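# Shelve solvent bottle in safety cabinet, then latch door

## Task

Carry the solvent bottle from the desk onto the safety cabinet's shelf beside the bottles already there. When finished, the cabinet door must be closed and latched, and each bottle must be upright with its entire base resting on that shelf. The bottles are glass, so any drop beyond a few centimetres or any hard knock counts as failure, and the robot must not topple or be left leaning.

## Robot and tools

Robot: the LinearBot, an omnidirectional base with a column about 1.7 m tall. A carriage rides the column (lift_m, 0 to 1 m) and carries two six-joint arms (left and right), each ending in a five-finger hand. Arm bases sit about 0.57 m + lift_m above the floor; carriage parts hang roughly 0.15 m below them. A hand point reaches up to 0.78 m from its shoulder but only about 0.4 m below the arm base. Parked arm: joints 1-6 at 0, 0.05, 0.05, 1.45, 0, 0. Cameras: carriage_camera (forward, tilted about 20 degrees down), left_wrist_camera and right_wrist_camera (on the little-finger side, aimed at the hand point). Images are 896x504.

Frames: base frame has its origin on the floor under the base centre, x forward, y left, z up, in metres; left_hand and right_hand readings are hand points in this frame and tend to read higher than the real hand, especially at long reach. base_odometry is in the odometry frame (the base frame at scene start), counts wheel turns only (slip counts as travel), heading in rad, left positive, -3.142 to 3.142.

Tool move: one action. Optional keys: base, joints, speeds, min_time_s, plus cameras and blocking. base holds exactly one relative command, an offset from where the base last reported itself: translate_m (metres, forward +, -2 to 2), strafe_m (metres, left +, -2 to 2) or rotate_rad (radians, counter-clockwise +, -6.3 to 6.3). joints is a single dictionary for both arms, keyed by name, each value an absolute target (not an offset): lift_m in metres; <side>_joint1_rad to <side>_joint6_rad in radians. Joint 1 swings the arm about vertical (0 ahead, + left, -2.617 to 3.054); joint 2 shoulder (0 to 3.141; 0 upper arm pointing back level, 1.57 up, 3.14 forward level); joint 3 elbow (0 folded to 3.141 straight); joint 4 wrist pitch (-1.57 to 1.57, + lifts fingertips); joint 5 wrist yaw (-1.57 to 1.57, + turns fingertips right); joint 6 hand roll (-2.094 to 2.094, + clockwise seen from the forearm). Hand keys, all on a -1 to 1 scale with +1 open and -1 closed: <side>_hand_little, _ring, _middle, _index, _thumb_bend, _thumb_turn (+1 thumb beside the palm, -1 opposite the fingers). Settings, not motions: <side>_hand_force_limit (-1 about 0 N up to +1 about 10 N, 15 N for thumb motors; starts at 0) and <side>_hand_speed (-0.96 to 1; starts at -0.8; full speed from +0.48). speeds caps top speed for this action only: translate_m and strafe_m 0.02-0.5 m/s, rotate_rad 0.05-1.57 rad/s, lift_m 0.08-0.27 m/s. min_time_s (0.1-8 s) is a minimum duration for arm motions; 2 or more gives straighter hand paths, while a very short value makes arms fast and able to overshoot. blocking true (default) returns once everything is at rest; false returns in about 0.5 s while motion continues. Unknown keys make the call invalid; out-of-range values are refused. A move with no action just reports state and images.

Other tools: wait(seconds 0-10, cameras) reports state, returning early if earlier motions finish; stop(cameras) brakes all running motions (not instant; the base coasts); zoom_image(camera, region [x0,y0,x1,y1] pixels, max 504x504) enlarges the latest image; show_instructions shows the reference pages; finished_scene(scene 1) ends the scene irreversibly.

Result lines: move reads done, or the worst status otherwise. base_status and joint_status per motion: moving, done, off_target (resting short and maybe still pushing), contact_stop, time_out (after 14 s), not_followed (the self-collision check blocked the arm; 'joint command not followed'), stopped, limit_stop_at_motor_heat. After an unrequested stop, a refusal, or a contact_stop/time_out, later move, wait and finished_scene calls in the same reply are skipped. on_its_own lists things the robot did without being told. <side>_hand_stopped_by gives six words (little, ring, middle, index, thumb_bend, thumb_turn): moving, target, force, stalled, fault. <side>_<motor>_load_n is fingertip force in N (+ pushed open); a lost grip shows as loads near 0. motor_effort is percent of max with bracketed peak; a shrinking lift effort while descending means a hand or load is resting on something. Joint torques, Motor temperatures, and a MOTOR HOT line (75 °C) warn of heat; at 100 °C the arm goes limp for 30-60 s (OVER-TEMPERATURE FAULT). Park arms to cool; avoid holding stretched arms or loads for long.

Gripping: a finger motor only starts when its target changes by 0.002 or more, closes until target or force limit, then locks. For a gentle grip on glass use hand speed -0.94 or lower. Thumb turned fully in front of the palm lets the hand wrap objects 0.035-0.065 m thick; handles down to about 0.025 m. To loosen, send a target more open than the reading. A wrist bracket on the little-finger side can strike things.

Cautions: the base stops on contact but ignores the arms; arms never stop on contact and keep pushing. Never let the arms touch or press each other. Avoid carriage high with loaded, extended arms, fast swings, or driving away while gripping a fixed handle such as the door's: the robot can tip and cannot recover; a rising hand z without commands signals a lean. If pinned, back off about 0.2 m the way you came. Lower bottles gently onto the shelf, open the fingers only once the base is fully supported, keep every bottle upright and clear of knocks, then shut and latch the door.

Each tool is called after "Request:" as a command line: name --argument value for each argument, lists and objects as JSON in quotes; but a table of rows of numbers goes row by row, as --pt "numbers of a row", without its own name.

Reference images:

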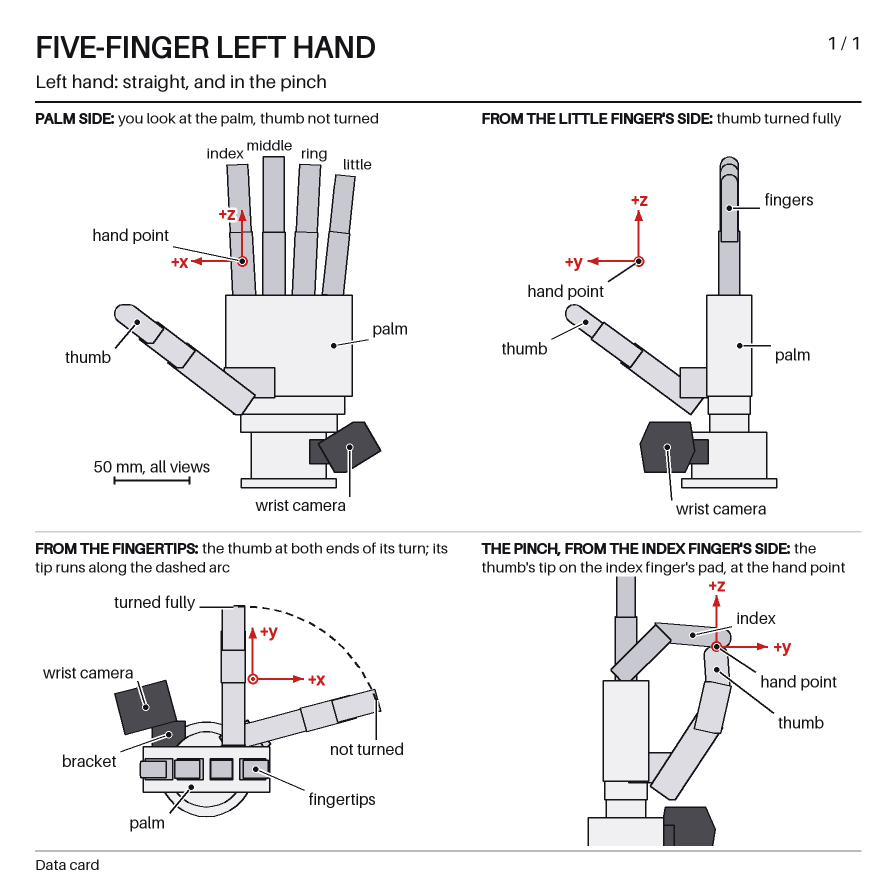

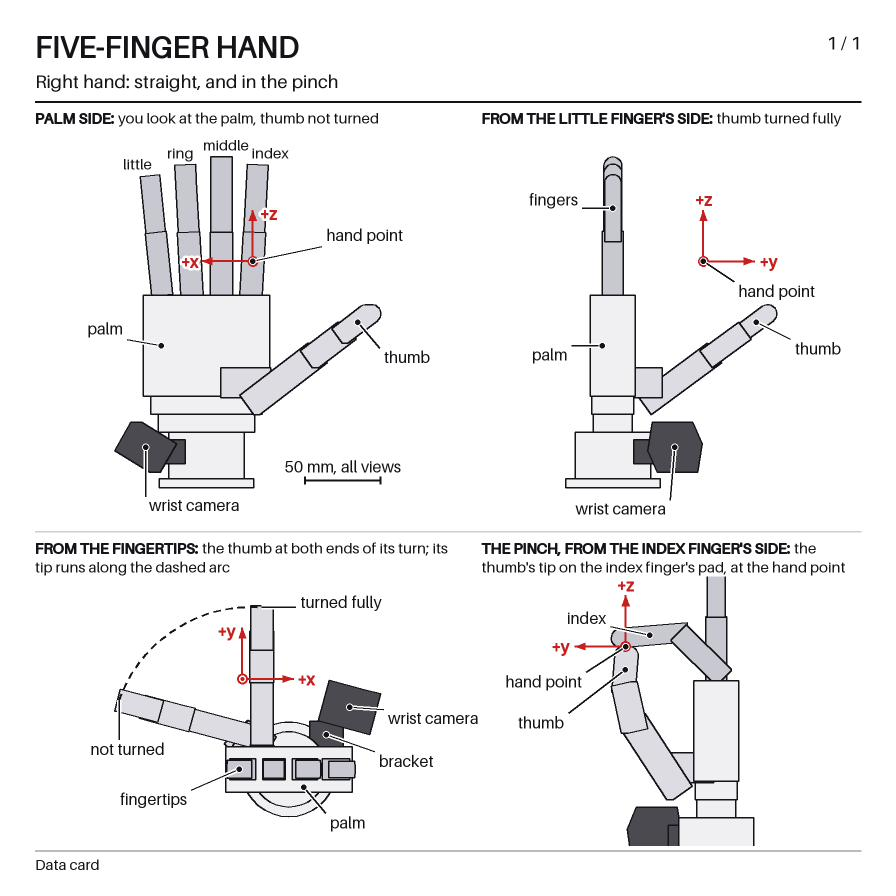

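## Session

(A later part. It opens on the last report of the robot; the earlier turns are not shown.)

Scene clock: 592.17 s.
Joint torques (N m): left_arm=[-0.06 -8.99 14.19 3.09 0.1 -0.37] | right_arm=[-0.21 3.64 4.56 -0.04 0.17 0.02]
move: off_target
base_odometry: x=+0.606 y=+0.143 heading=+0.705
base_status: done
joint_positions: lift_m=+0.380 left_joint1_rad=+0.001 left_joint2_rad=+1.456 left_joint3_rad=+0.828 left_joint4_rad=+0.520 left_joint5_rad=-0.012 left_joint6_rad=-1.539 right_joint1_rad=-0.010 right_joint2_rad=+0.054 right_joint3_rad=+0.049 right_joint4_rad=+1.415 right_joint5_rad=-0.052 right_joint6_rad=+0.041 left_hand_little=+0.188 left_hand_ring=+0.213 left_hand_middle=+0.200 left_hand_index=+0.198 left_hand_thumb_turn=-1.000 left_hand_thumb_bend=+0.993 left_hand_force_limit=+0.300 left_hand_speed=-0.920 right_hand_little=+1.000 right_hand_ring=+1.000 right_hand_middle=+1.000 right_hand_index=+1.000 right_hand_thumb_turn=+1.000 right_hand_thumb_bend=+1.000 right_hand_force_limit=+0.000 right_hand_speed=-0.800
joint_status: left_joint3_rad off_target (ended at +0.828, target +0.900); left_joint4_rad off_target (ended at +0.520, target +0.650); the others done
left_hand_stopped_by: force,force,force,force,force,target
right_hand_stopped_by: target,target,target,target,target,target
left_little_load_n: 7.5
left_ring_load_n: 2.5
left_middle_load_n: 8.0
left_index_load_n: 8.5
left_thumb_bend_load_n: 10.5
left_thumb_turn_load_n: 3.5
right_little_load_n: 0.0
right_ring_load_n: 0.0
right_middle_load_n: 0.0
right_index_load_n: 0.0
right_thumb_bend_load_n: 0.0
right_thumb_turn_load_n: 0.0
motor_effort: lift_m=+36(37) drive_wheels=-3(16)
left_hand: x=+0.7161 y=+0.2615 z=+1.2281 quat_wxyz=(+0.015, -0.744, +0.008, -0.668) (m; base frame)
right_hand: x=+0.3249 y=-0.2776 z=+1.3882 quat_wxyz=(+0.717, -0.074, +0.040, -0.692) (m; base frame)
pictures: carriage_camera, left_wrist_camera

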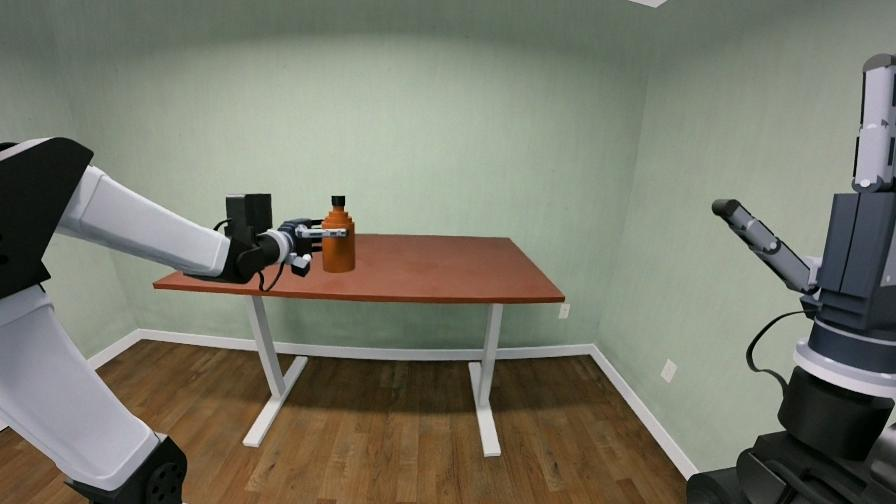

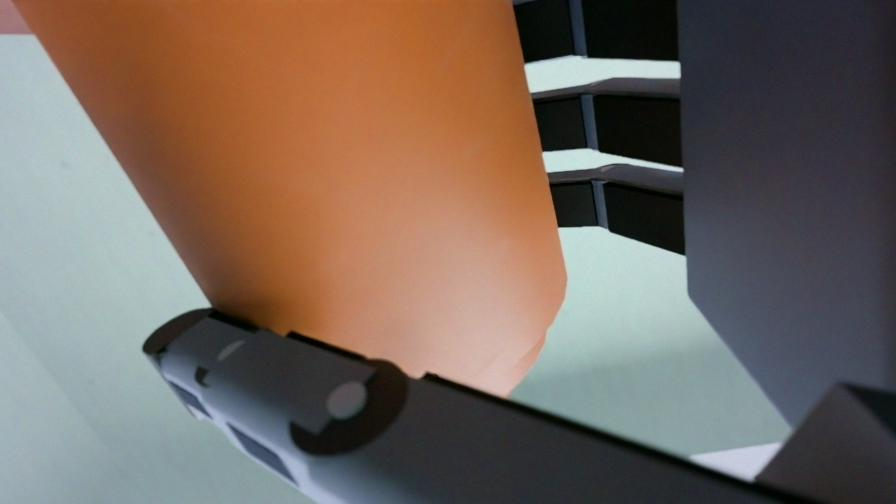

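Request:
move --base '{"rotate_rad": 3.142}' --speeds '{"rotate_rad": 0.8}'

Request:
move --base '{"translate_m": 1.25}' --speeds '{"translate_m": 0.35}' --cameras '["left_wrist_camera", "carriage_camera"]'

Request:
zoom_image --camera "carriage_camera" --region '[300, 100, 560, 360]'

Scene clock: 636.80 s.
Joint torques (N m): left_arm=[-0.16 -9.03 14.19 3.11 0.09 -0.36] | right_arm=[-0.25 3.62 4.57 -0.05 0.17 0.01]
Motor temperatures (°C): left_arm=[29 48 45 58 26 26] | right_arm=[28 31 34 30 28 27]
move: done
base_odometry: x=+0.606 y=+0.143 heading=-2.436
base_status: done
joint_positions: lift_m=+0.380 left_joint1_rad=+0.001 left_joint2_rad=+1.456 left_joint3_rad=+0.828 left_joint4_rad=+0.517 left_joint5_rad=-0.010 left_joint6_rad=-1.539 right_joint1_rad=-0.010 right_joint2_rad=+0.054 right_joint3_rad=+0.049 right_joint4_rad=+1.415 right_joint5_rad=-0.052 right_joint6_rad=+0.041 left_hand_little=+0.188 left_hand_ring=+0.213 left_hand_middle=+0.200 left_hand_index=+0.198 left_hand_thumb_turn=-1.000 left_hand_thumb_bend=+0.993 left_hand_force_limit=+0.300 left_hand_speed=-0.920 right_hand_little=+1.000 right_hand_ring=+1.000 right_hand_middle=+1.000 right_hand_index=+1.000 right_hand_thumb_turn=+1.000 right_hand_thumb_bend=+1.000 right_hand_force_limit=+0.000 right_hand_speed=-0.800
joint_status: not commanded
left_hand_stopped_by: force,force,force,force,force,target
right_hand_stopped_by: target,target,target,target,target,target
left_little_load_n: 7.5
left_ring_load_n: 2.0
left_middle_load_n: 8.0
left_index_load_n: 8.5
left_thumb_bend_load_n: 10.5
left_thumb_turn_load_n: 3.5
right_little_load_n: 0.0
right_ring_load_n: 0.0
right_middle_load_n: 0.0
right_index_load_n: 0.0
right_thumb_bend_load_n: 0.0
right_thumb_turn_load_n: 0.0
motor_effort: lift_m=+36(37) drive_wheels=+6(15)
left_hand: x=+0.7160 y=+0.2610 z=+1.2273 quat_wxyz=(+0.015, -0.745, +0.008, -0.666) (m; base frame)
right_hand: x=+0.3249 y=-0.2776 z=+1.3882 quat_wxyz=(+0.717, -0.074, +0.040, -0.692) (m; base frame)
pictures: none

Scene clock: 642.07 s.
Joint torques (N m): left_arm=[-0.03 -8.95 14.3 3.13 0.08 -0.36] | right_arm=[-0.23 3.64 4.66 -0.05 0.18 0.03]
Motor temperatures (°C): left_arm=[29 48 46 60 26 26] | right_arm=[28 31 34 30 28 27]
move: done
base_odometry: x=-0.344 y=-0.668 heading=-2.435
base_status: done
joint_positions: lift_m=+0.380 left_joint1_rad=+0.001 left_joint2_rad=+1.455 left_joint3_rad=+0.828 left_joint4_rad=+0.513 left_joint5_rad=-0.010 left_joint6_rad=-1.539 right_joint1_rad=-0.010 right_joint2_rad=+0.054 right_joint3_rad=+0.049 right_joint4_rad=+1.416 right_joint5_rad=-0.052 right_joint6_rad=+0.041 left_hand_little=+0.188 left_hand_ring=+0.213 left_hand_middle=+0.200 left_hand_index=+0.198 left_hand_thumb_turn=-1.000 left_hand_thumb_bend=+0.993 left_hand_force_limit=+0.300 left_hand_speed=-0.920 right_hand_little=+1.000 right_hand_ring=+1.000 right_hand_middle=+1.000 right_hand_index=+1.000 right_hand_thumb_turn=+1.000 right_hand_thumb_bend=+1.000 right_hand_force_limit=+0.000 right_hand_speed=-0.800
joint_status: not commanded
left_hand_stopped_by: force,force,force,force,force,target
right_hand_stopped_by: target,target,target,target,target,target
left_little_load_n: 7.5
left_ring_load_n: 2.5
left_middle_load_n: 8.0
left_index_load_n: 8.5
left_thumb_bend_load_n: 10.5
left_thumb_turn_load_n: 3.5
right_little_load_n: 0.0
right_ring_load_n: 0.0
right_middle_load_n: 0.0
right_index_load_n: 0.0
right_thumb_bend_load_n: 0.5
right_thumb_turn_load_n: 0.0
motor_effort: lift_m=+36(37) drive_wheels=-10(24)
left_hand: x=+0.7158 y=+0.2610 z=+1.2265 quat_wxyz=(+0.015, -0.746, +0.008, -0.665) (m; base frame)
right_hand: x=+0.3246 y=-0.2776 z=+1.3883 quat_wxyz=(+0.717, -0.073, +0.040, -0.692) (m; base frame)
pictures: carriage_camera, left_wrist_camera

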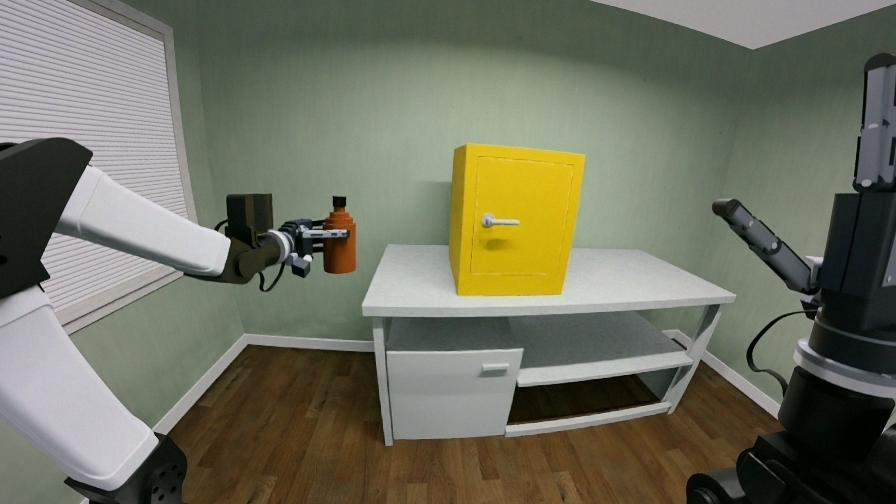

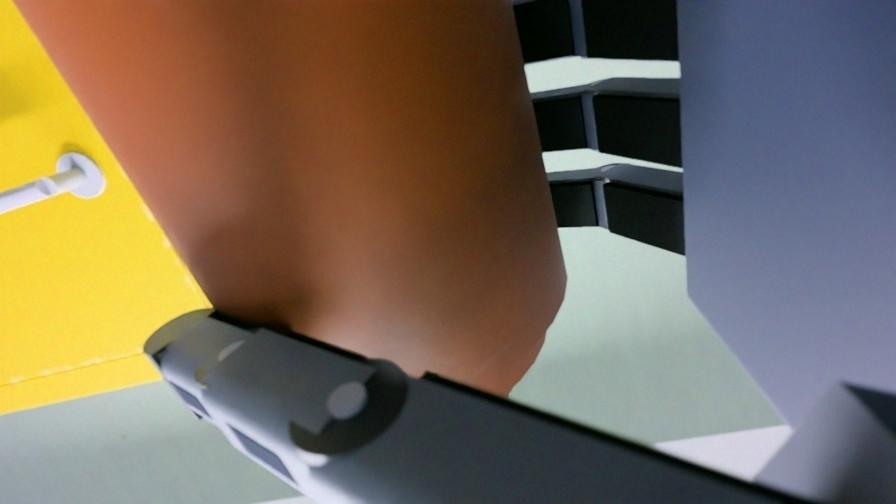

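Scaled by 1.938 from the camera's 896x504 image, which has a finer 1280x720 frame.

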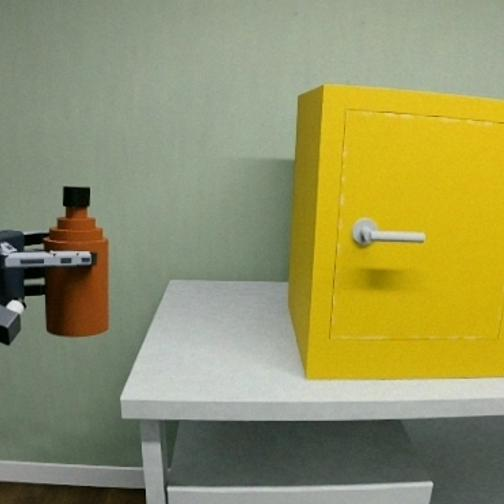

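Request:
move --base '{"strafe_m": -0.175}' --speeds '{"strafe_m": 0.15}' --joints '{"left_joint2_rad": 1.8, "left_joint3_rad": 0.8, "left_joint4_rad": 1.2, "lift_m": 0.3}' --min_time_s 2.5

Request:
move --base '{"translate_m": 0.37}' --joints '{"lift_m": 0.22}' --speeds '{"translate_m": 0.15, "lift_m": 0.08}' --cameras '["left_wrist_camera", "carriage_camera"]'

Request:
zoom_image --camera "carriage_camera" --region '[240, 180, 460, 360]'

Scene clock: 655.80 s.
Joint torques (N m): left_arm=[-0.08 -7.92 7.27 3.3 0.04 -0.39] | right_arm=[-0.21 3.69 4.67 -0.06 0.18 0.02]
Motor temperatures (°C): left_arm=[29 47 46 63 26 26] | right_arm=[28 31 34 30 28 27]
move: off_target
base_odometry: x=-0.458 y=-0.535 heading=-2.435
base_status: done
joint_positions: lift_m=+0.300 left_joint1_rad=+0.002 left_joint2_rad=+1.819 left_joint3_rad=+0.788 left_joint4_rad=+1.042 left_joint5_rad=-0.004 left_joint6_rad=-1.536 right_joint1_rad=-0.010 right_joint2_rad=+0.054 right_joint3_rad=+0.049 right_joint4_rad=+1.416 right_joint5_rad=-0.052 right_joint6_rad=+0.041 left_hand_little=+0.188 left_hand_ring=+0.213 left_hand_middle=+0.200 left_hand_index=+0.198 left_hand_thumb_turn=-1.000 left_hand_thumb_bend=+0.993 left_hand_force_limit=+0.300 left_hand_speed=-0.920 right_hand_little=+1.000 right_hand_ring=+1.000 right_hand_middle=+1.000 right_hand_index=+1.000 right_hand_thumb_turn=+1.000 right_hand_thumb_bend=+1.000 right_hand_force_limit=+0.000 right_hand_speed=-0.800
joint_status: left_joint4_rad off_target (ended at +1.042, target +1.200); the others done
left_hand_stopped_by: force,force,force,force,force,target
right_hand_stopped_by: target,target,target,target,target,target
left_little_load_n: 7.5
left_ring_load_n: 2.5
left_middle_load_n: 8.0
left_index_load_n: 8.0
left_thumb_bend_load_n: 10.5
left_thumb_turn_load_n: 4.0
right_little_load_n: 0.0
right_ring_load_n: 0.0
right_middle_load_n: 0.0
right_index_load_n: 0.0
right_thumb_bend_load_n: 0.0
right_thumb_turn_load_n: 0.0
motor_effort: lift_m=+34(37) drive_wheels=-4(14)
left_hand: x=+0.7528 y=+0.2603 z=+1.0900 quat_wxyz=(+0.014, -0.703, +0.010, -0.711) (m; base frame)
right_hand: x=+0.3246 y=-0.2776 z=+1.3084 quat_wxyz=(+0.717, -0.073, +0.040, -0.692) (m; base frame)
pictures: none

Scene clock: 659.17 s.
Joint torques (N m): left_arm=[-0.12 -8.34 7.64 3.21 0.07 -0.39] | right_arm=[-0.25 3.7 4.55 -0.06 0.19 0.01]
Motor temperatures (°C): left_arm=[29 47 45 64 26 26] | right_arm=[28 31 34 30 28 27]
move: done
base_odometry: x=-0.740 y=-0.775 heading=-2.435
base_status: done
joint_positions: lift_m=+0.220 left_joint1_rad=+0.002 left_joint2_rad=+1.825 left_joint3_rad=+0.785 left_joint4_rad=+1.053 left_joint5_rad=-0.004 left_joint6_rad=-1.536 right_joint1_rad=-0.010 right_joint2_rad=+0.054 right_joint3_rad=+0.049 right_joint4_rad=+1.417 right_joint5_rad=-0.052 right_joint6_rad=+0.041 left_hand_little=+0.188 left_hand_ring=+0.213 left_hand_middle=+0.200 left_hand_index=+0.198 left_hand_thumb_turn=-1.000 left_hand_thumb_bend=+0.993 left_hand_force_limit=+0.300 left_hand_speed=-0.920 right_hand_little=+1.000 right_hand_ring=+1.000 right_hand_middle=+1.000 right_hand_index=+1.000 right_hand_thumb_turn=+1.000 right_hand_thumb_bend=+1.000 right_hand_force_limit=+0.000 right_hand_speed=-0.800
joint_status: all done
left_hand_stopped_by: force,force,force,force,force,target
right_hand_stopped_by: target,target,target,target,target,target
left_little_load_n: 7.5
left_ring_load_n: 2.0
left_middle_load_n: 8.0
left_index_load_n: 8.5
left_thumb_bend_load_n: 10.5
left_thumb_turn_load_n: 3.5
right_little_load_n: 0.0
right_ring_load_n: 0.0
right_middle_load_n: 0.0
right_index_load_n: 0.0
right_thumb_bend_load_n: 0.0
right_thumb_turn_load_n: 0.0
motor_effort: lift_m=+34(35) drive_wheels=-7(13)
left_hand: x=+0.7525 y=+0.2603 z=+1.0086 quat_wxyz=(+0.015, -0.702, +0.010, -0.712) (m; base frame)
right_hand: x=+0.3245 y=-0.2776 z=+1.2285 quat_wxyz=(+0.717, -0.073, +0.040, -0.692) (m; base frame)
pictures: carriage_camera, left_wrist_camera

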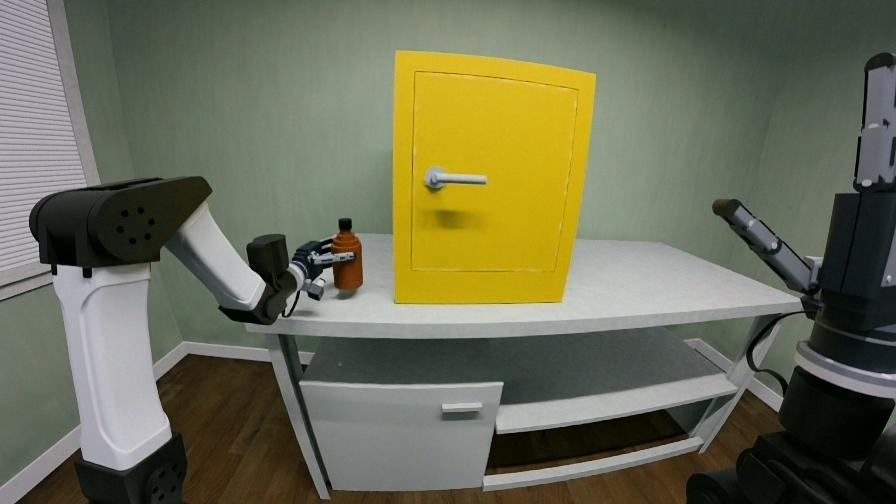

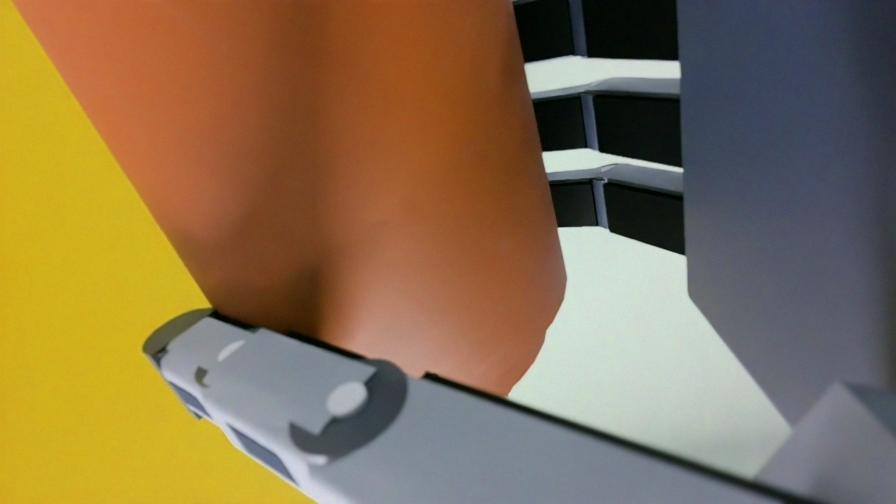

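Scaled by 2.291 from the camera's 896x504 image, which has a finer 1280x720 frame.

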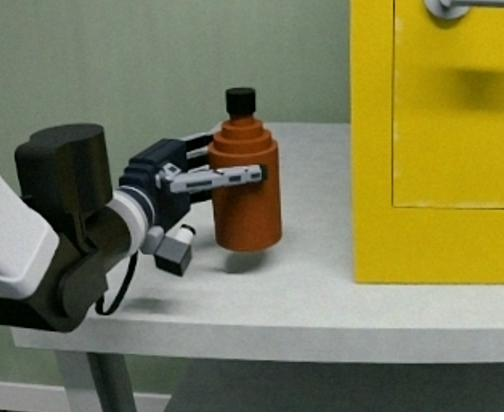

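Request:
move --joints '{"lift_m": 0.175}' --speeds '{"lift_m": 0.08}' --cameras '["carriage_camera"]'

Request:
zoom_image --camera "carriage_camera" --region '[260, 180, 420, 330]'

Scene clock: 661.70 s.
Joint torques (N m): left_arm=[-0.09 -8.34 7.56 2.94 0.02 -0.34] | right_arm=[-0.24 3.62 4.62 -0.05 0.17 0.03]
Motor temperatures (°C): left_arm=[29 46 45 64 26 26] | right_arm=[28 31 34 30 28 27]
move: done
base_odometry: x=-0.740 y=-0.775 heading=-2.435
base_status: not commanded
joint_positions: lift_m=+0.175 left_joint1_rad=+0.002 left_joint2_rad=+1.825 left_joint3_rad=+0.785 left_joint4_rad=+1.081 left_joint5_rad=-0.004 left_joint6_rad=-1.541 right_joint1_rad=-0.010 right_joint2_rad=+0.054 right_joint3_rad=+0.049 right_joint4_rad=+1.416 right_joint5_rad=-0.052 right_joint6_rad=+0.041 left_hand_little=+0.188 left_hand_ring=+0.213 left_hand_middle=+0.200 left_hand_index=+0.198 left_hand_thumb_turn=-1.000 left_hand_thumb_bend=+0.993 left_hand_force_limit=+0.300 left_hand_speed=-0.920 right_hand_little=+1.000 right_hand_ring=+1.000 right_hand_middle=+1.000 right_hand_index=+1.000 right_hand_thumb_turn=+1.000 right_hand_thumb_bend=+1.000 right_hand_force_limit=+0.000 right_hand_speed=-0.800
joint_status: all done
left_hand_stopped_by: force,force,force,force,force,target
right_hand_stopped_by: target,target,target,target,target,target
left_little_load_n: 6.0
left_ring_load_n: 1.5
left_middle_load_n: 7.5
left_index_load_n: 8.5
left_thumb_bend_load_n: 10.0
left_thumb_turn_load_n: 4.5
right_little_load_n: 0.0
right_ring_load_n: 0.0
right_middle_load_n: 0.0
right_index_load_n: 0.0
right_thumb_bend_load_n: 0.0
right_thumb_turn_load_n: 0.5
motor_effort: lift_m=+33(35) drive_wheels=-6(7)
left_hand: x=+0.7515 y=+0.2603 z=+0.9715 quat_wxyz=(+0.013, -0.692, +0.008, -0.721) (m; base frame)
right_hand: x=+0.3246 y=-0.2776 z=+1.1835 quat_wxyz=(+0.717, -0.073, +0.040, -0.692) (m; base frame)
pictures: carriage_camera

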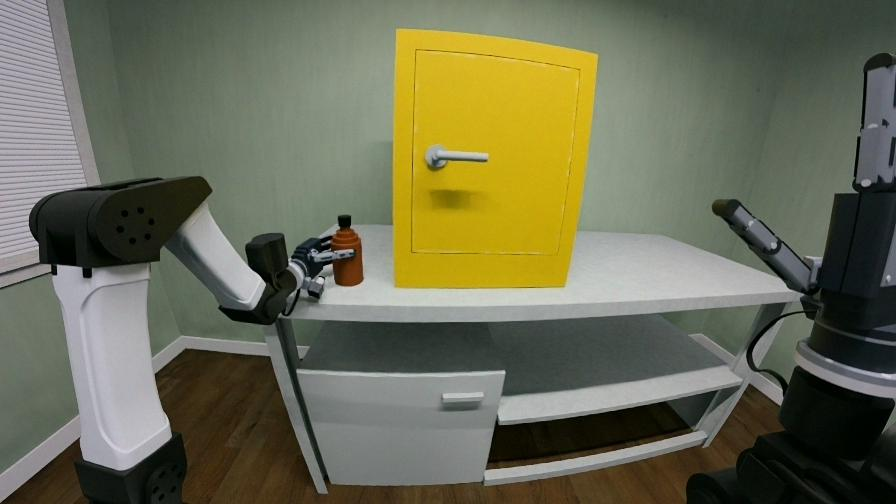

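Scaled by 3.150 from the camera's 896x504 image, which has a finer 1280x720 frame.

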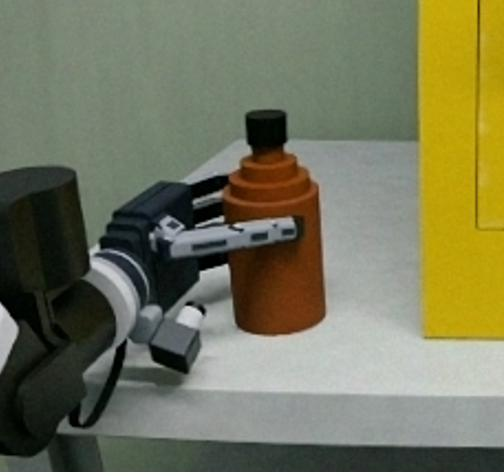

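Request:
move --joints '{"lift_m": 0.168, "left_joint4_rad": 1.12}' --speeds '{"lift_m": 0.08}' --min_time_s 1 --cameras '["carriage_camera"]'

Request:
zoom_image --camera "carriage_camera" --region '[260, 180, 420, 330]'

Scene clock: 668.57 s.
Joint torques (N m): left_arm=[-0.09 -8.34 7.54 2.02 0.02 -0.21] | right_arm=[-0.21 3.62 4.6 -0.04 0.17 -0.01]
Motor temperatures (°C): left_arm=[29 46 44 62 26 26] | right_arm=[28 31 34 30 28 27]
move: done
base_odometry: x=-0.740 y=-0.775 heading=-2.435
base_status: not commanded
joint_positions: lift_m=+0.168 left_joint1_rad=+0.002 left_joint2_rad=+1.825 left_joint3_rad=+0.785 left_joint4_rad=+1.098 left_joint5_rad=-0.004 left_joint6_rad=-1.554 right_joint1_rad=-0.010 right_joint2_rad=+0.054 right_joint3_rad=+0.049 right_joint4_rad=+1.415 right_joint5_rad=-0.052 right_joint6_rad=+0.041 left_hand_little=+0.188 left_hand_ring=+0.213 left_hand_middle=+0.200 left_hand_index=+0.198 left_hand_thumb_turn=-1.000 left_hand_thumb_bend=+0.993 left_hand_force_limit=+0.300 left_hand_speed=-0.920 right_hand_little=+1.000 right_hand_ring=+1.000 right_hand_middle=+1.000 right_hand_index=+1.000 right_hand_thumb_turn=+1.000 right_hand_thumb_bend=+1.000 right_hand_force_limit=+0.000 right_hand_speed=-0.800
joint_status: all done
left_hand_stopped_by: force,force,force,force,force,target
right_hand_stopped_by: target,target,target,target,target,target
left_little_load_n: 5.0
left_ring_load_n: 1.0
left_middle_load_n: 8.0
left_index_load_n: 9.5
left_thumb_bend_load_n: 10.5
left_thumb_turn_load_n: 6.5
right_little_load_n: 0.0
right_ring_load_n: 0.0
right_middle_load_n: 0.0
right_index_load_n: 0.0
right_thumb_bend_load_n: 0.0
right_thumb_turn_load_n: 0.0
motor_effort: lift_m=+33(33) drive_wheels=-6(7)
left_hand: x=+0.7507 y=+0.2607 z=+0.9698 quat_wxyz=(+0.008, -0.686, +0.004, -0.727) (m; base frame)
right_hand: x=+0.3248 y=-0.2776 z=+1.1764 quat_wxyz=(+0.717, -0.074, +0.040, -0.692) (m; base frame)
pictures: carriage_camera

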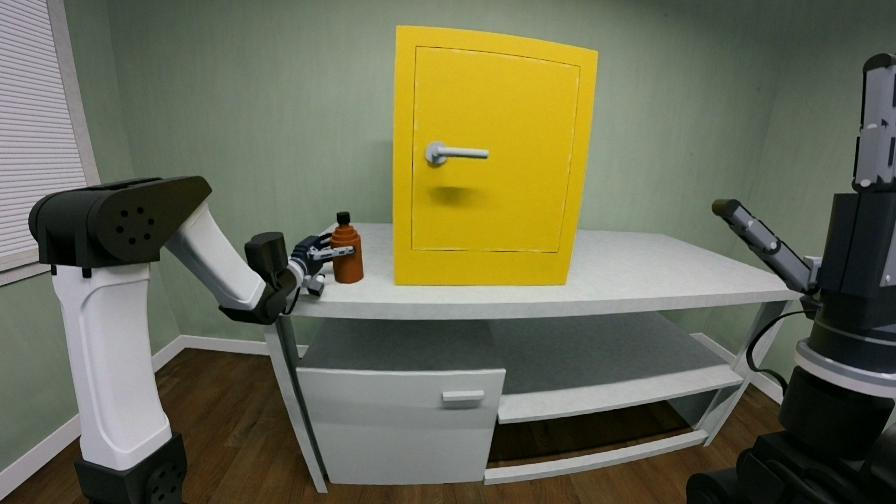

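Scaled by 3.150 from the camera's 896x504 image, which has a finer 1280x720 frame.

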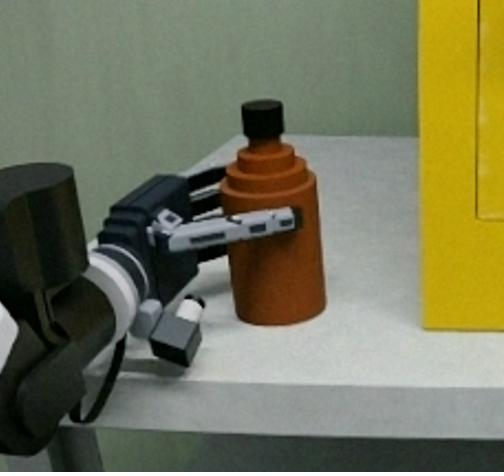

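Request:
move --joints '{"lift_m": 0.172, "left_joint4_rad": 1.04}' --speeds '{"lift_m": 0.08}' --min_time_s 1 --cameras '["carriage_camera"]'

Request:
zoom_image --camera "carriage_camera" --region '[260, 180, 420, 330]'

Scene clock: 674.13 s.
Joint torques (N m): left_arm=[-0.09 -8.35 7.54 1.51 0.04 -0.11] | right_arm=[-0.18 3.67 4.64 -0.04 0.19 0.03]
Motor temperatures (°C): left_arm=[29 45 43 60 26 26] | right_arm=[28 31 34 30 28 27]
move: done
base_odometry: x=-0.740 y=-0.775 heading=-2.435
base_status: not commanded
joint_positions: lift_m=+0.172 left_joint1_rad=+0.002 left_joint2_rad=+1.825 left_joint3_rad=+0.785 left_joint4_rad=+1.073 left_joint5_rad=-0.007 left_joint6_rad=-1.564 right_joint1_rad=-0.010 right_joint2_rad=+0.054 right_joint3_rad=+0.049 right_joint4_rad=+1.415 right_joint5_rad=-0.052 right_joint6_rad=+0.041 left_hand_little=+0.188 left_hand_ring=+0.213 left_hand_middle=+0.200 left_hand_index=+0.198 left_hand_thumb_turn=-1.000 left_hand_thumb_bend=+0.993 left_hand_force_limit=+0.300 left_hand_speed=-0.920 right_hand_little=+1.000 right_hand_ring=+1.000 right_hand_middle=+1.000 right_hand_index=+1.000 right_hand_thumb_turn=+1.000 right_hand_thumb_bend=+1.000 right_hand_force_limit=+0.000 right_hand_speed=-0.800
joint_status: all done
left_hand_stopped_by: force,force,force,force,force,target
right_hand_stopped_by: target,target,target,target,target,target
left_little_load_n: 5.5
left_ring_load_n: 1.5
left_middle_load_n: 8.5
left_index_load_n: 10.0
left_thumb_bend_load_n: 10.0
left_thumb_turn_load_n: 6.5
right_little_load_n: 0.0
right_ring_load_n: 0.0
right_middle_load_n: 0.0
right_index_load_n: 0.0
right_thumb_bend_load_n: 0.0
right_thumb_turn_load_n: 0.5
motor_effort: lift_m=+35(42) drive_wheels=-6(7)
left_hand: x=+0.7519 y=+0.2616 z=+0.9677 quat_wxyz=(+0.006, -0.695, -0.001, -0.719) (m; base frame)
right_hand: x=+0.3249 y=-0.2776 z=+1.1802 quat_wxyz=(+0.717, -0.074, +0.040, -0.692) (m; base frame)
pictures: carriage_camera

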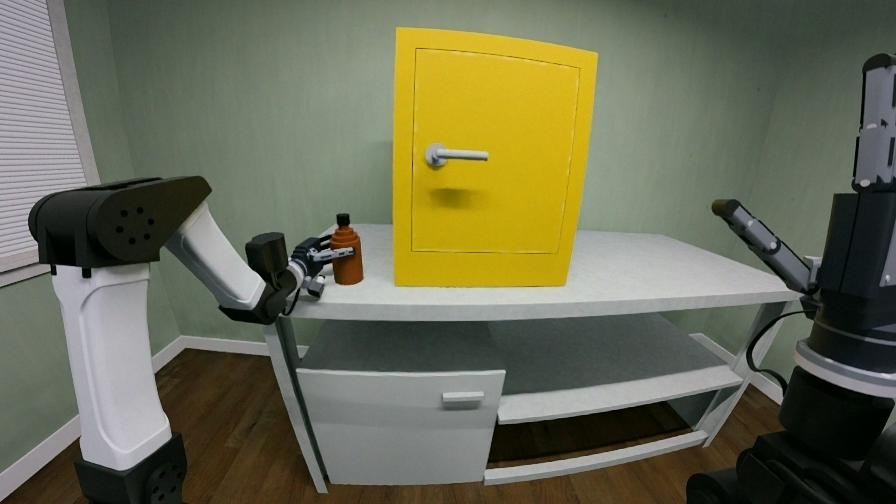

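Scaled by 3.150 from the camera's 896x504 image, which has a finer 1280x720 frame.

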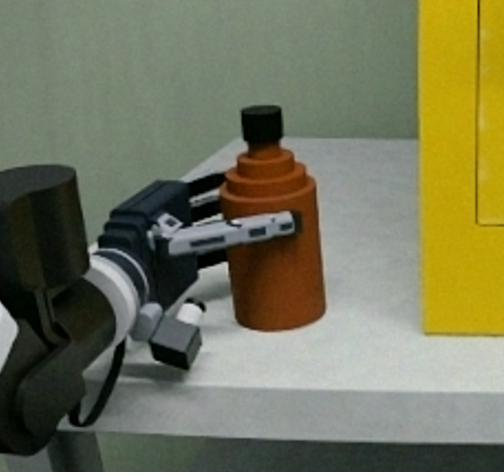

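Request:
move --joints '{"lift_m": 0.175, "left_joint4_rad": 1.0}' --speeds '{"lift_m": 0.08}' --min_time_s 1 --cameras '["carriage_camera"]'

Request:
zoom_image --camera "carriage_camera" --region '[260, 180, 420, 330]'

Scene clock: 679.83 s.
Joint torques (N m): left_arm=[-0.09 -7.94 7.6 1.37 0.07 -0.1] | right_arm=[-0.16 3.69 4.59 -0.03 0.17 0.02]
Motor temperatures (°C): left_arm=[29 45 42 58 26 26] | right_arm=[28 31 34 30 28 27]
move: off_target
base_odometry: x=-0.740 y=-0.775 heading=-2.435
base_status: not commanded
joint_positions: lift_m=+0.175 left_joint1_rad=+0.002 left_joint2_rad=+1.820 left_joint3_rad=+0.785 left_joint4_rad=+1.047 left_joint5_rad=-0.008 left_joint6_rad=-1.565 right_joint1_rad=-0.010 right_joint2_rad=+0.054 right_joint3_rad=+0.049 right_joint4_rad=+1.415 right_joint5_rad=-0.052 right_joint6_rad=+0.041 left_hand_little=+0.188 left_hand_ring=+0.213 left_hand_middle=+0.200 left_hand_index=+0.198 left_hand_thumb_turn=-1.000 left_hand_thumb_bend=+0.993 left_hand_force_limit=+0.300 left_hand_speed=-0.920 right_hand_little=+1.000 right_hand_ring=+1.000 right_hand_middle=+1.000 right_hand_index=+1.000 right_hand_thumb_turn=+1.000 right_hand_thumb_bend=+1.000 right_hand_force_limit=+0.000 right_hand_speed=-0.800
joint_status: left_joint4_rad off_target (ended at +1.048, target +1.000); the others done
left_hand_stopped_by: force,force,force,force,force,target
right_hand_stopped_by: target,target,target,target,target,target
left_little_load_n: 5.5
left_ring_load_n: 1.5
left_middle_load_n: 8.5
left_index_load_n: 9.5
left_thumb_bend_load_n: 10.0
left_thumb_turn_load_n: 6.5
right_little_load_n: 0.0
right_ring_load_n: 0.0
right_middle_load_n: 0.0
right_index_load_n: 0.0
right_thumb_bend_load_n: 0.0
right_thumb_turn_load_n: 0.0
motor_effort: lift_m=+35(43) drive_wheels=-6(6)
left_hand: x=+0.7524 y=+0.2619 z=+0.9664 quat_wxyz=(+0.005, -0.703, -0.002, -0.712) (m; base frame)
right_hand: x=+0.3250 y=-0.2776 z=+1.1832 quat_wxyz=(+0.717, -0.074, +0.040, -0.692) (m; base frame)
pictures: carriage_camera

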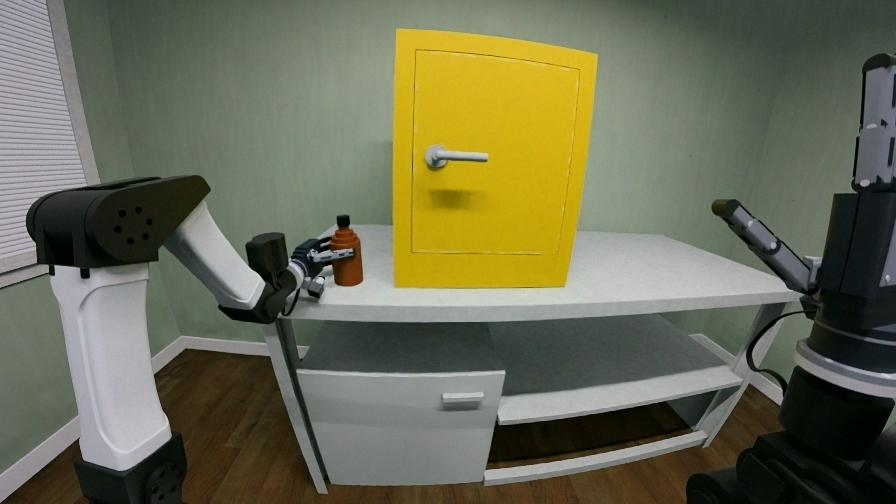

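Scaled by 3.150 from the camera's 896x504 image, which has a finer 1280x720 frame.

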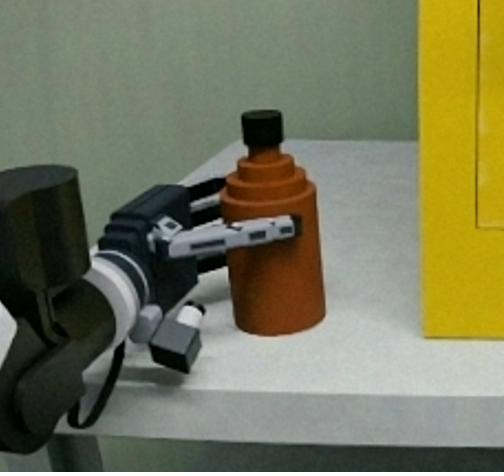

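Request:
move --joints '{"left_joint4_rad": 1.06, "left_joint6_rad": -1.57}' --min_time_s 1

Request:
move --joints '{"left_hand_speed": -0.9, "left_hand_little": 0.4, "left_hand_ring": 0.4, "left_hand_middle": 0.4, "left_hand_index": 0.4}' --cameras '["carriage_camera", "left_wrist_camera"]'

Request:
zoom_image --camera "carriage_camera" --region '[260, 180, 420, 330]'

Scene clock: 687.93 s.
Joint torques (N m): left_arm=[-0.09 -7.94 7.58 1.91 0.07 -0.1] | right_arm=[-0.17 3.64 4.68 -0.05 0.18 0.03]
Motor temperatures (°C): left_arm=[29 45 41 55 26 26] | right_arm=[28 31 34 30 28 27]
move: done
base_odometry: x=-0.740 y=-0.775 heading=-2.435
base_status: not commanded
joint_positions: lift_m=+0.175 left_joint1_rad=+0.002 left_joint2_rad=+1.820 left_joint3_rad=+0.785 left_joint4_rad=+1.051 left_joint5_rad=-0.008 left_joint6_rad=-1.565 right_joint1_rad=-0.010 right_joint2_rad=+0.054 right_joint3_rad=+0.049 right_joint4_rad=+1.415 right_joint5_rad=-0.052 right_joint6_rad=+0.041 left_hand_little=+0.188 left_hand_ring=+0.213 left_hand_middle=+0.200 left_hand_index=+0.198 left_hand_thumb_turn=-1.000 left_hand_thumb_bend=+0.993 left_hand_force_limit=+0.300 left_hand_speed=-0.920 right_hand_little=+1.000 right_hand_ring=+1.000 right_hand_middle=+1.000 right_hand_index=+1.000 right_hand_thumb_turn=+1.000 right_hand_thumb_bend=+1.000 right_hand_force_limit=+0.000 right_hand_speed=-0.800
joint_status: all done
left_hand_stopped_by: force,force,force,force,force,target
right_hand_stopped_by: target,target,target,target,target,target
left_little_load_n: 5.5
left_ring_load_n: 1.5
left_middle_load_n: 8.0
left_index_load_n: 9.5
left_thumb_bend_load_n: 10.0
left_thumb_turn_load_n: 6.0
right_little_load_n: 0.0
right_ring_load_n: 0.0
right_middle_load_n: 0.0
right_index_load_n: 0.0
right_thumb_bend_load_n: 0.0
right_thumb_turn_load_n: 0.0
motor_effort: lift_m=+35(36) drive_wheels=-6(7)
left_hand: x=+0.7523 y=+0.2619 z=+0.9673 quat_wxyz=(+0.005, -0.701, -0.002, -0.713) (m; base frame)
right_hand: x=+0.3250 y=-0.2776 z=+1.1832 quat_wxyz=(+0.717, -0.074, +0.040, -0.692) (m; base frame)
pictures: none

Scene clock: 689.17 s.
Joint torques (N m): left_arm=[-0.09 -7.94 7.57 1.91 0.08 -0.1] | right_arm=[-0.2 3.63 4.68 -0.04 0.18 0.03]
Motor temperatures (°C): left_arm=[29 45 41 55 26 26] | right_arm=[28 31 34 30 28 27]
move: done
base_odometry: x=-0.740 y=-0.775 heading=-2.435
base_status: not commanded
joint_positions: lift_m=+0.175 left_joint1_rad=+0.002 left_joint2_rad=+1.820 left_joint3_rad=+0.785 left_joint4_rad=+1.051 left_joint5_rad=-0.010 left_joint6_rad=-1.565 right_joint1_rad=-0.010 right_joint2_rad=+0.054 right_joint3_rad=+0.049 right_joint4_rad=+1.415 right_joint5_rad=-0.052 right_joint6_rad=+0.041 left_hand_little=+0.400 left_hand_ring=+0.400 left_hand_middle=+0.400 left_hand_index=+0.400 left_hand_thumb_turn=-1.000 left_hand_thumb_bend=+0.991 left_hand_force_limit=+0.300 left_hand_speed=-0.900 right_hand_little=+1.000 right_hand_ring=+1.000 right_hand_middle=+1.000 right_hand_index=+1.000 right_hand_thumb_turn=+1.000 right_hand_thumb_bend=+1.000 right_hand_force_limit=+0.000 right_hand_speed=-0.800
joint_status: all done
left_hand_stopped_by: target,target,target,target,force,target
right_hand_stopped_by: target,target,target,target,target,target
left_little_load_n: 0.0
left_ring_load_n: 0.0
left_middle_load_n: 0.0
left_index_load_n: 0.0
left_thumb_bend_load_n: 0.0
left_thumb_turn_load_n: -0.5
right_little_load_n: 0.0
right_ring_load_n: 0.0
right_middle_load_n: 0.0
right_index_load_n: 0.0
right_thumb_bend_load_n: 0.0
right_thumb_turn_load_n: 0.0
motor_effort: lift_m=+36(36) drive_wheels=-6(6)
left_hand: x=+0.7523 y=+0.2622 z=+0.9673 quat_wxyz=(+0.006, -0.701, -0.002, -0.713) (m; base frame)
right_hand: x=+0.3250 y=-0.2776 z=+1.1832 quat_wxyz=(+0.717, -0.074, +0.040, -0.692) (m; base frame)
pictures: carriage_camera, left_wrist_camera

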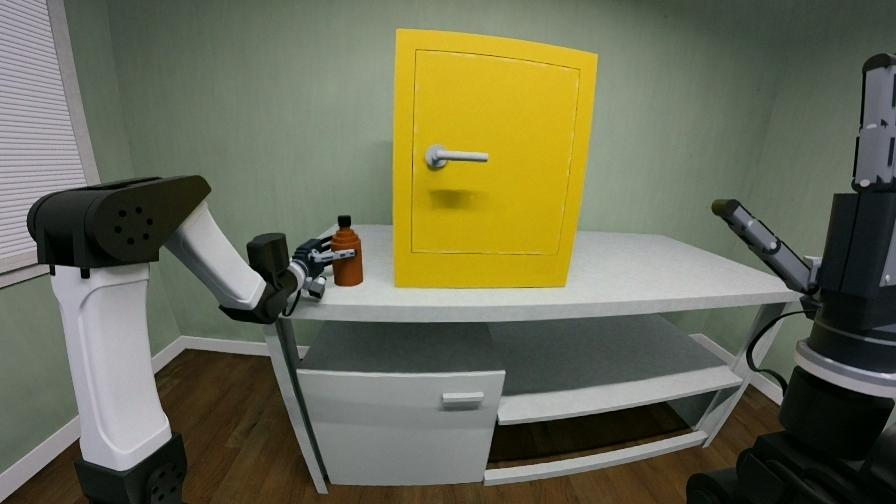

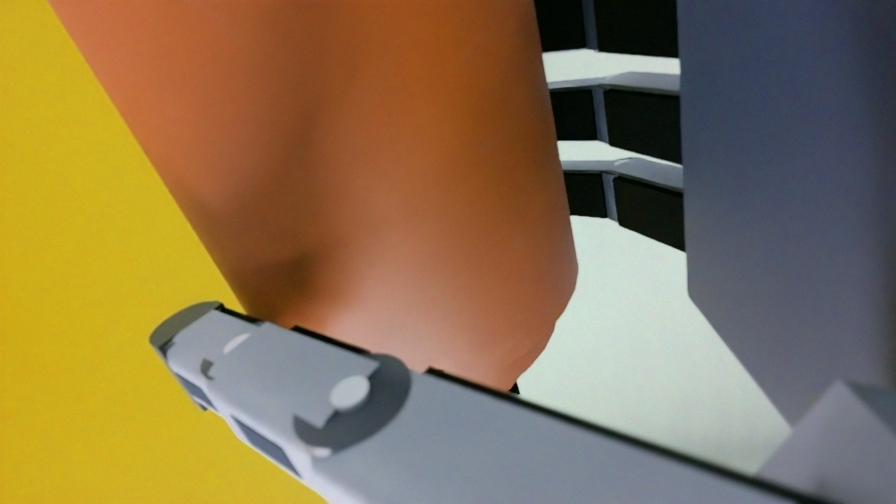

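Scaled by 3.150 from the camera's 896x504 image, which has a finer 1280x720 frame.

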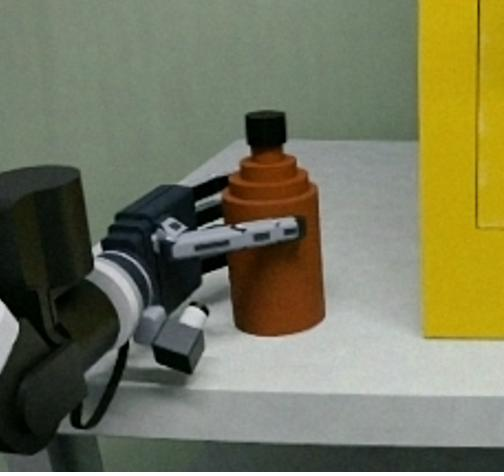

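Request:
move --joints '{"left_hand_little": 1, "left_hand_ring": 1, "left_hand_middle": 1, "left_hand_index": 1}'

Request:
move --base '{"translate_m": -0.13}' --speeds '{"translate_m": 0.08}' --cameras '["carriage_camera", "left_wrist_camera"]'

Request:
zoom_image --camera "carriage_camera" --region '[320, 40, 620, 300]'

Scene clock: 699.07 s.
Joint torques (N m): left_arm=[-0.09 -7.92 7.6 1.92 0.08 -0.09] | right_arm=[-0.24 3.59 4.63 -0.03 0.19 0.02]
Motor temperatures (°C): left_arm=[29 45 41 55 26 26] | right_arm=[28 31 34 30 28 27]
move: done
base_odometry: x=-0.740 y=-0.775 heading=-2.435
base_status: not commanded
joint_positions: lift_m=+0.175 left_joint1_rad=+0.002 left_joint2_rad=+1.820 left_joint3_rad=+0.785 left_joint4_rad=+1.051 left_joint5_rad=-0.010 left_joint6_rad=-1.565 right_joint1_rad=-0.010 right_joint2_rad=+0.054 right_joint3_rad=+0.049 right_joint4_rad=+1.415 right_joint5_rad=-0.052 right_joint6_rad=+0.041 left_hand_little=+1.000 left_hand_ring=+1.000 left_hand_middle=+1.000 left_hand_index=+1.000 left_hand_thumb_turn=-1.000 left_hand_thumb_bend=+0.991 left_hand_force_limit=+0.300 left_hand_speed=-0.900 right_hand_little=+1.000 right_hand_ring=+1.000 right_hand_middle=+1.000 right_hand_index=+1.000 right_hand_thumb_turn=+1.000 right_hand_thumb_bend=+1.000 right_hand_force_limit=+0.000 right_hand_speed=-0.800
joint_status: all done
left_hand_stopped_by: target,target,target,target,force,target
right_hand_stopped_by: target,target,target,target,target,target
left_little_load_n: 0.0
left_ring_load_n: 0.0
left_middle_load_n: -0.5
left_index_load_n: 0.0
left_thumb_bend_load_n: 0.0
left_thumb_turn_load_n: -0.5
right_little_load_n: 0.0
right_ring_load_n: 0.0
right_middle_load_n: 0.0
right_index_load_n: 0.0
right_thumb_bend_load_n: 0.0
right_thumb_turn_load_n: 0.0
motor_effort: lift_m=+36(36) drive_wheels=-6(6)
left_hand: x=+0.7523 y=+0.2622 z=+0.9673 quat_wxyz=(+0.006, -0.701, -0.002, -0.713) (m; base frame)
right_hand: x=+0.3250 y=-0.2776 z=+1.1832 quat_wxyz=(+0.717, -0.074, +0.040, -0.692) (m; base frame)
pictures: none

Scene clock: 701.33 s.
Joint torques (N m): left_arm=[-0.06 -7.94 7.58 1.91 0.08 -0.09] | right_arm=[-0.25 3.62 4.55 -0.04 0.18 0.01]
Motor temperatures (°C): left_arm=[29 45 41 55 26 26] | right_arm=[28 32 34 30 28 27]
move: done
base_odometry: x=-0.641 y=-0.691 heading=-2.435
base_status: done
joint_positions: lift_m=+0.175 left_joint1_rad=+0.002 left_joint2_rad=+1.820 left_joint3_rad=+0.785 left_joint4_rad=+1.051 left_joint5_rad=-0.010 left_joint6_rad=-1.565 right_joint1_rad=-0.010 right_joint2_rad=+0.054 right_joint3_rad=+0.049 right_joint4_rad=+1.415 right_joint5_rad=-0.052 right_joint6_rad=+0.041 left_hand_little=+1.000 left_hand_ring=+1.000 left_hand_middle=+1.000 left_hand_index=+1.000 left_hand_thumb_turn=-1.000 left_hand_thumb_bend=+0.991 left_hand_force_limit=+0.300 left_hand_speed=-0.900 right_hand_little=+1.000 right_hand_ring=+1.000 right_hand_middle=+1.000 right_hand_index=+1.000 right_hand_thumb_turn=+1.000 right_hand_thumb_bend=+1.000 right_hand_force_limit=+0.000 right_hand_speed=-0.800
joint_status: not commanded
left_hand_stopped_by: target,target,target,target,force,target
right_hand_stopped_by: target,target,target,target,target,target
left_little_load_n: 0.0
left_ring_load_n: 0.0
left_middle_load_n: 0.0
left_index_load_n: 0.0
left_thumb_bend_load_n: 0.0
left_thumb_turn_load_n: 0.0
right_little_load_n: 0.0
right_ring_load_n: 0.0
right_middle_load_n: 0.0
right_index_load_n: 0.0
right_thumb_bend_load_n: 0.0
right_thumb_turn_load_n: 0.0
motor_effort: lift_m=+36(36) drive_wheels=-6(16)
left_hand: x=+0.7523 y=+0.2622 z=+0.9674 quat_wxyz=(+0.006, -0.701, -0.002, -0.713) (m; base frame)
right_hand: x=+0.3250 y=-0.2776 z=+1.1832 quat_wxyz=(+0.717, -0.074, +0.040, -0.692) (m; base frame)
pictures: carriage_camera, left_wrist_camera

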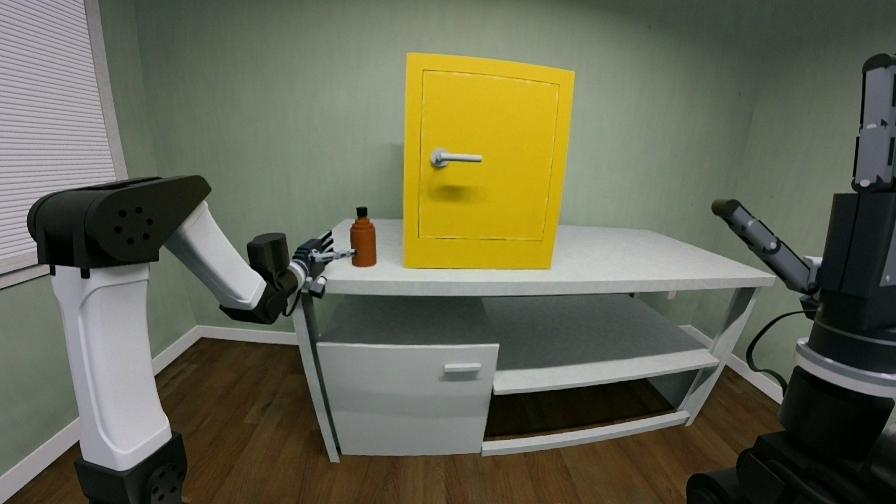

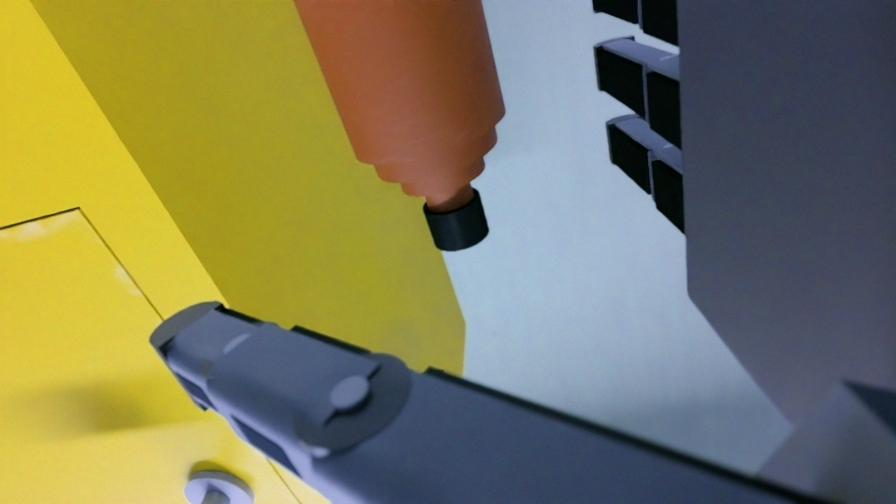

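Scaled by 1.680 from the camera's 896x504 image, which has a finer 1280x720 frame.

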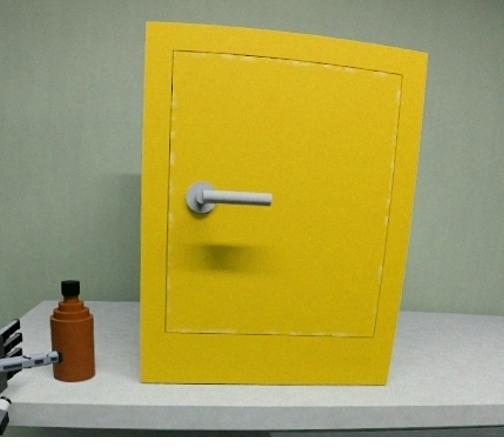

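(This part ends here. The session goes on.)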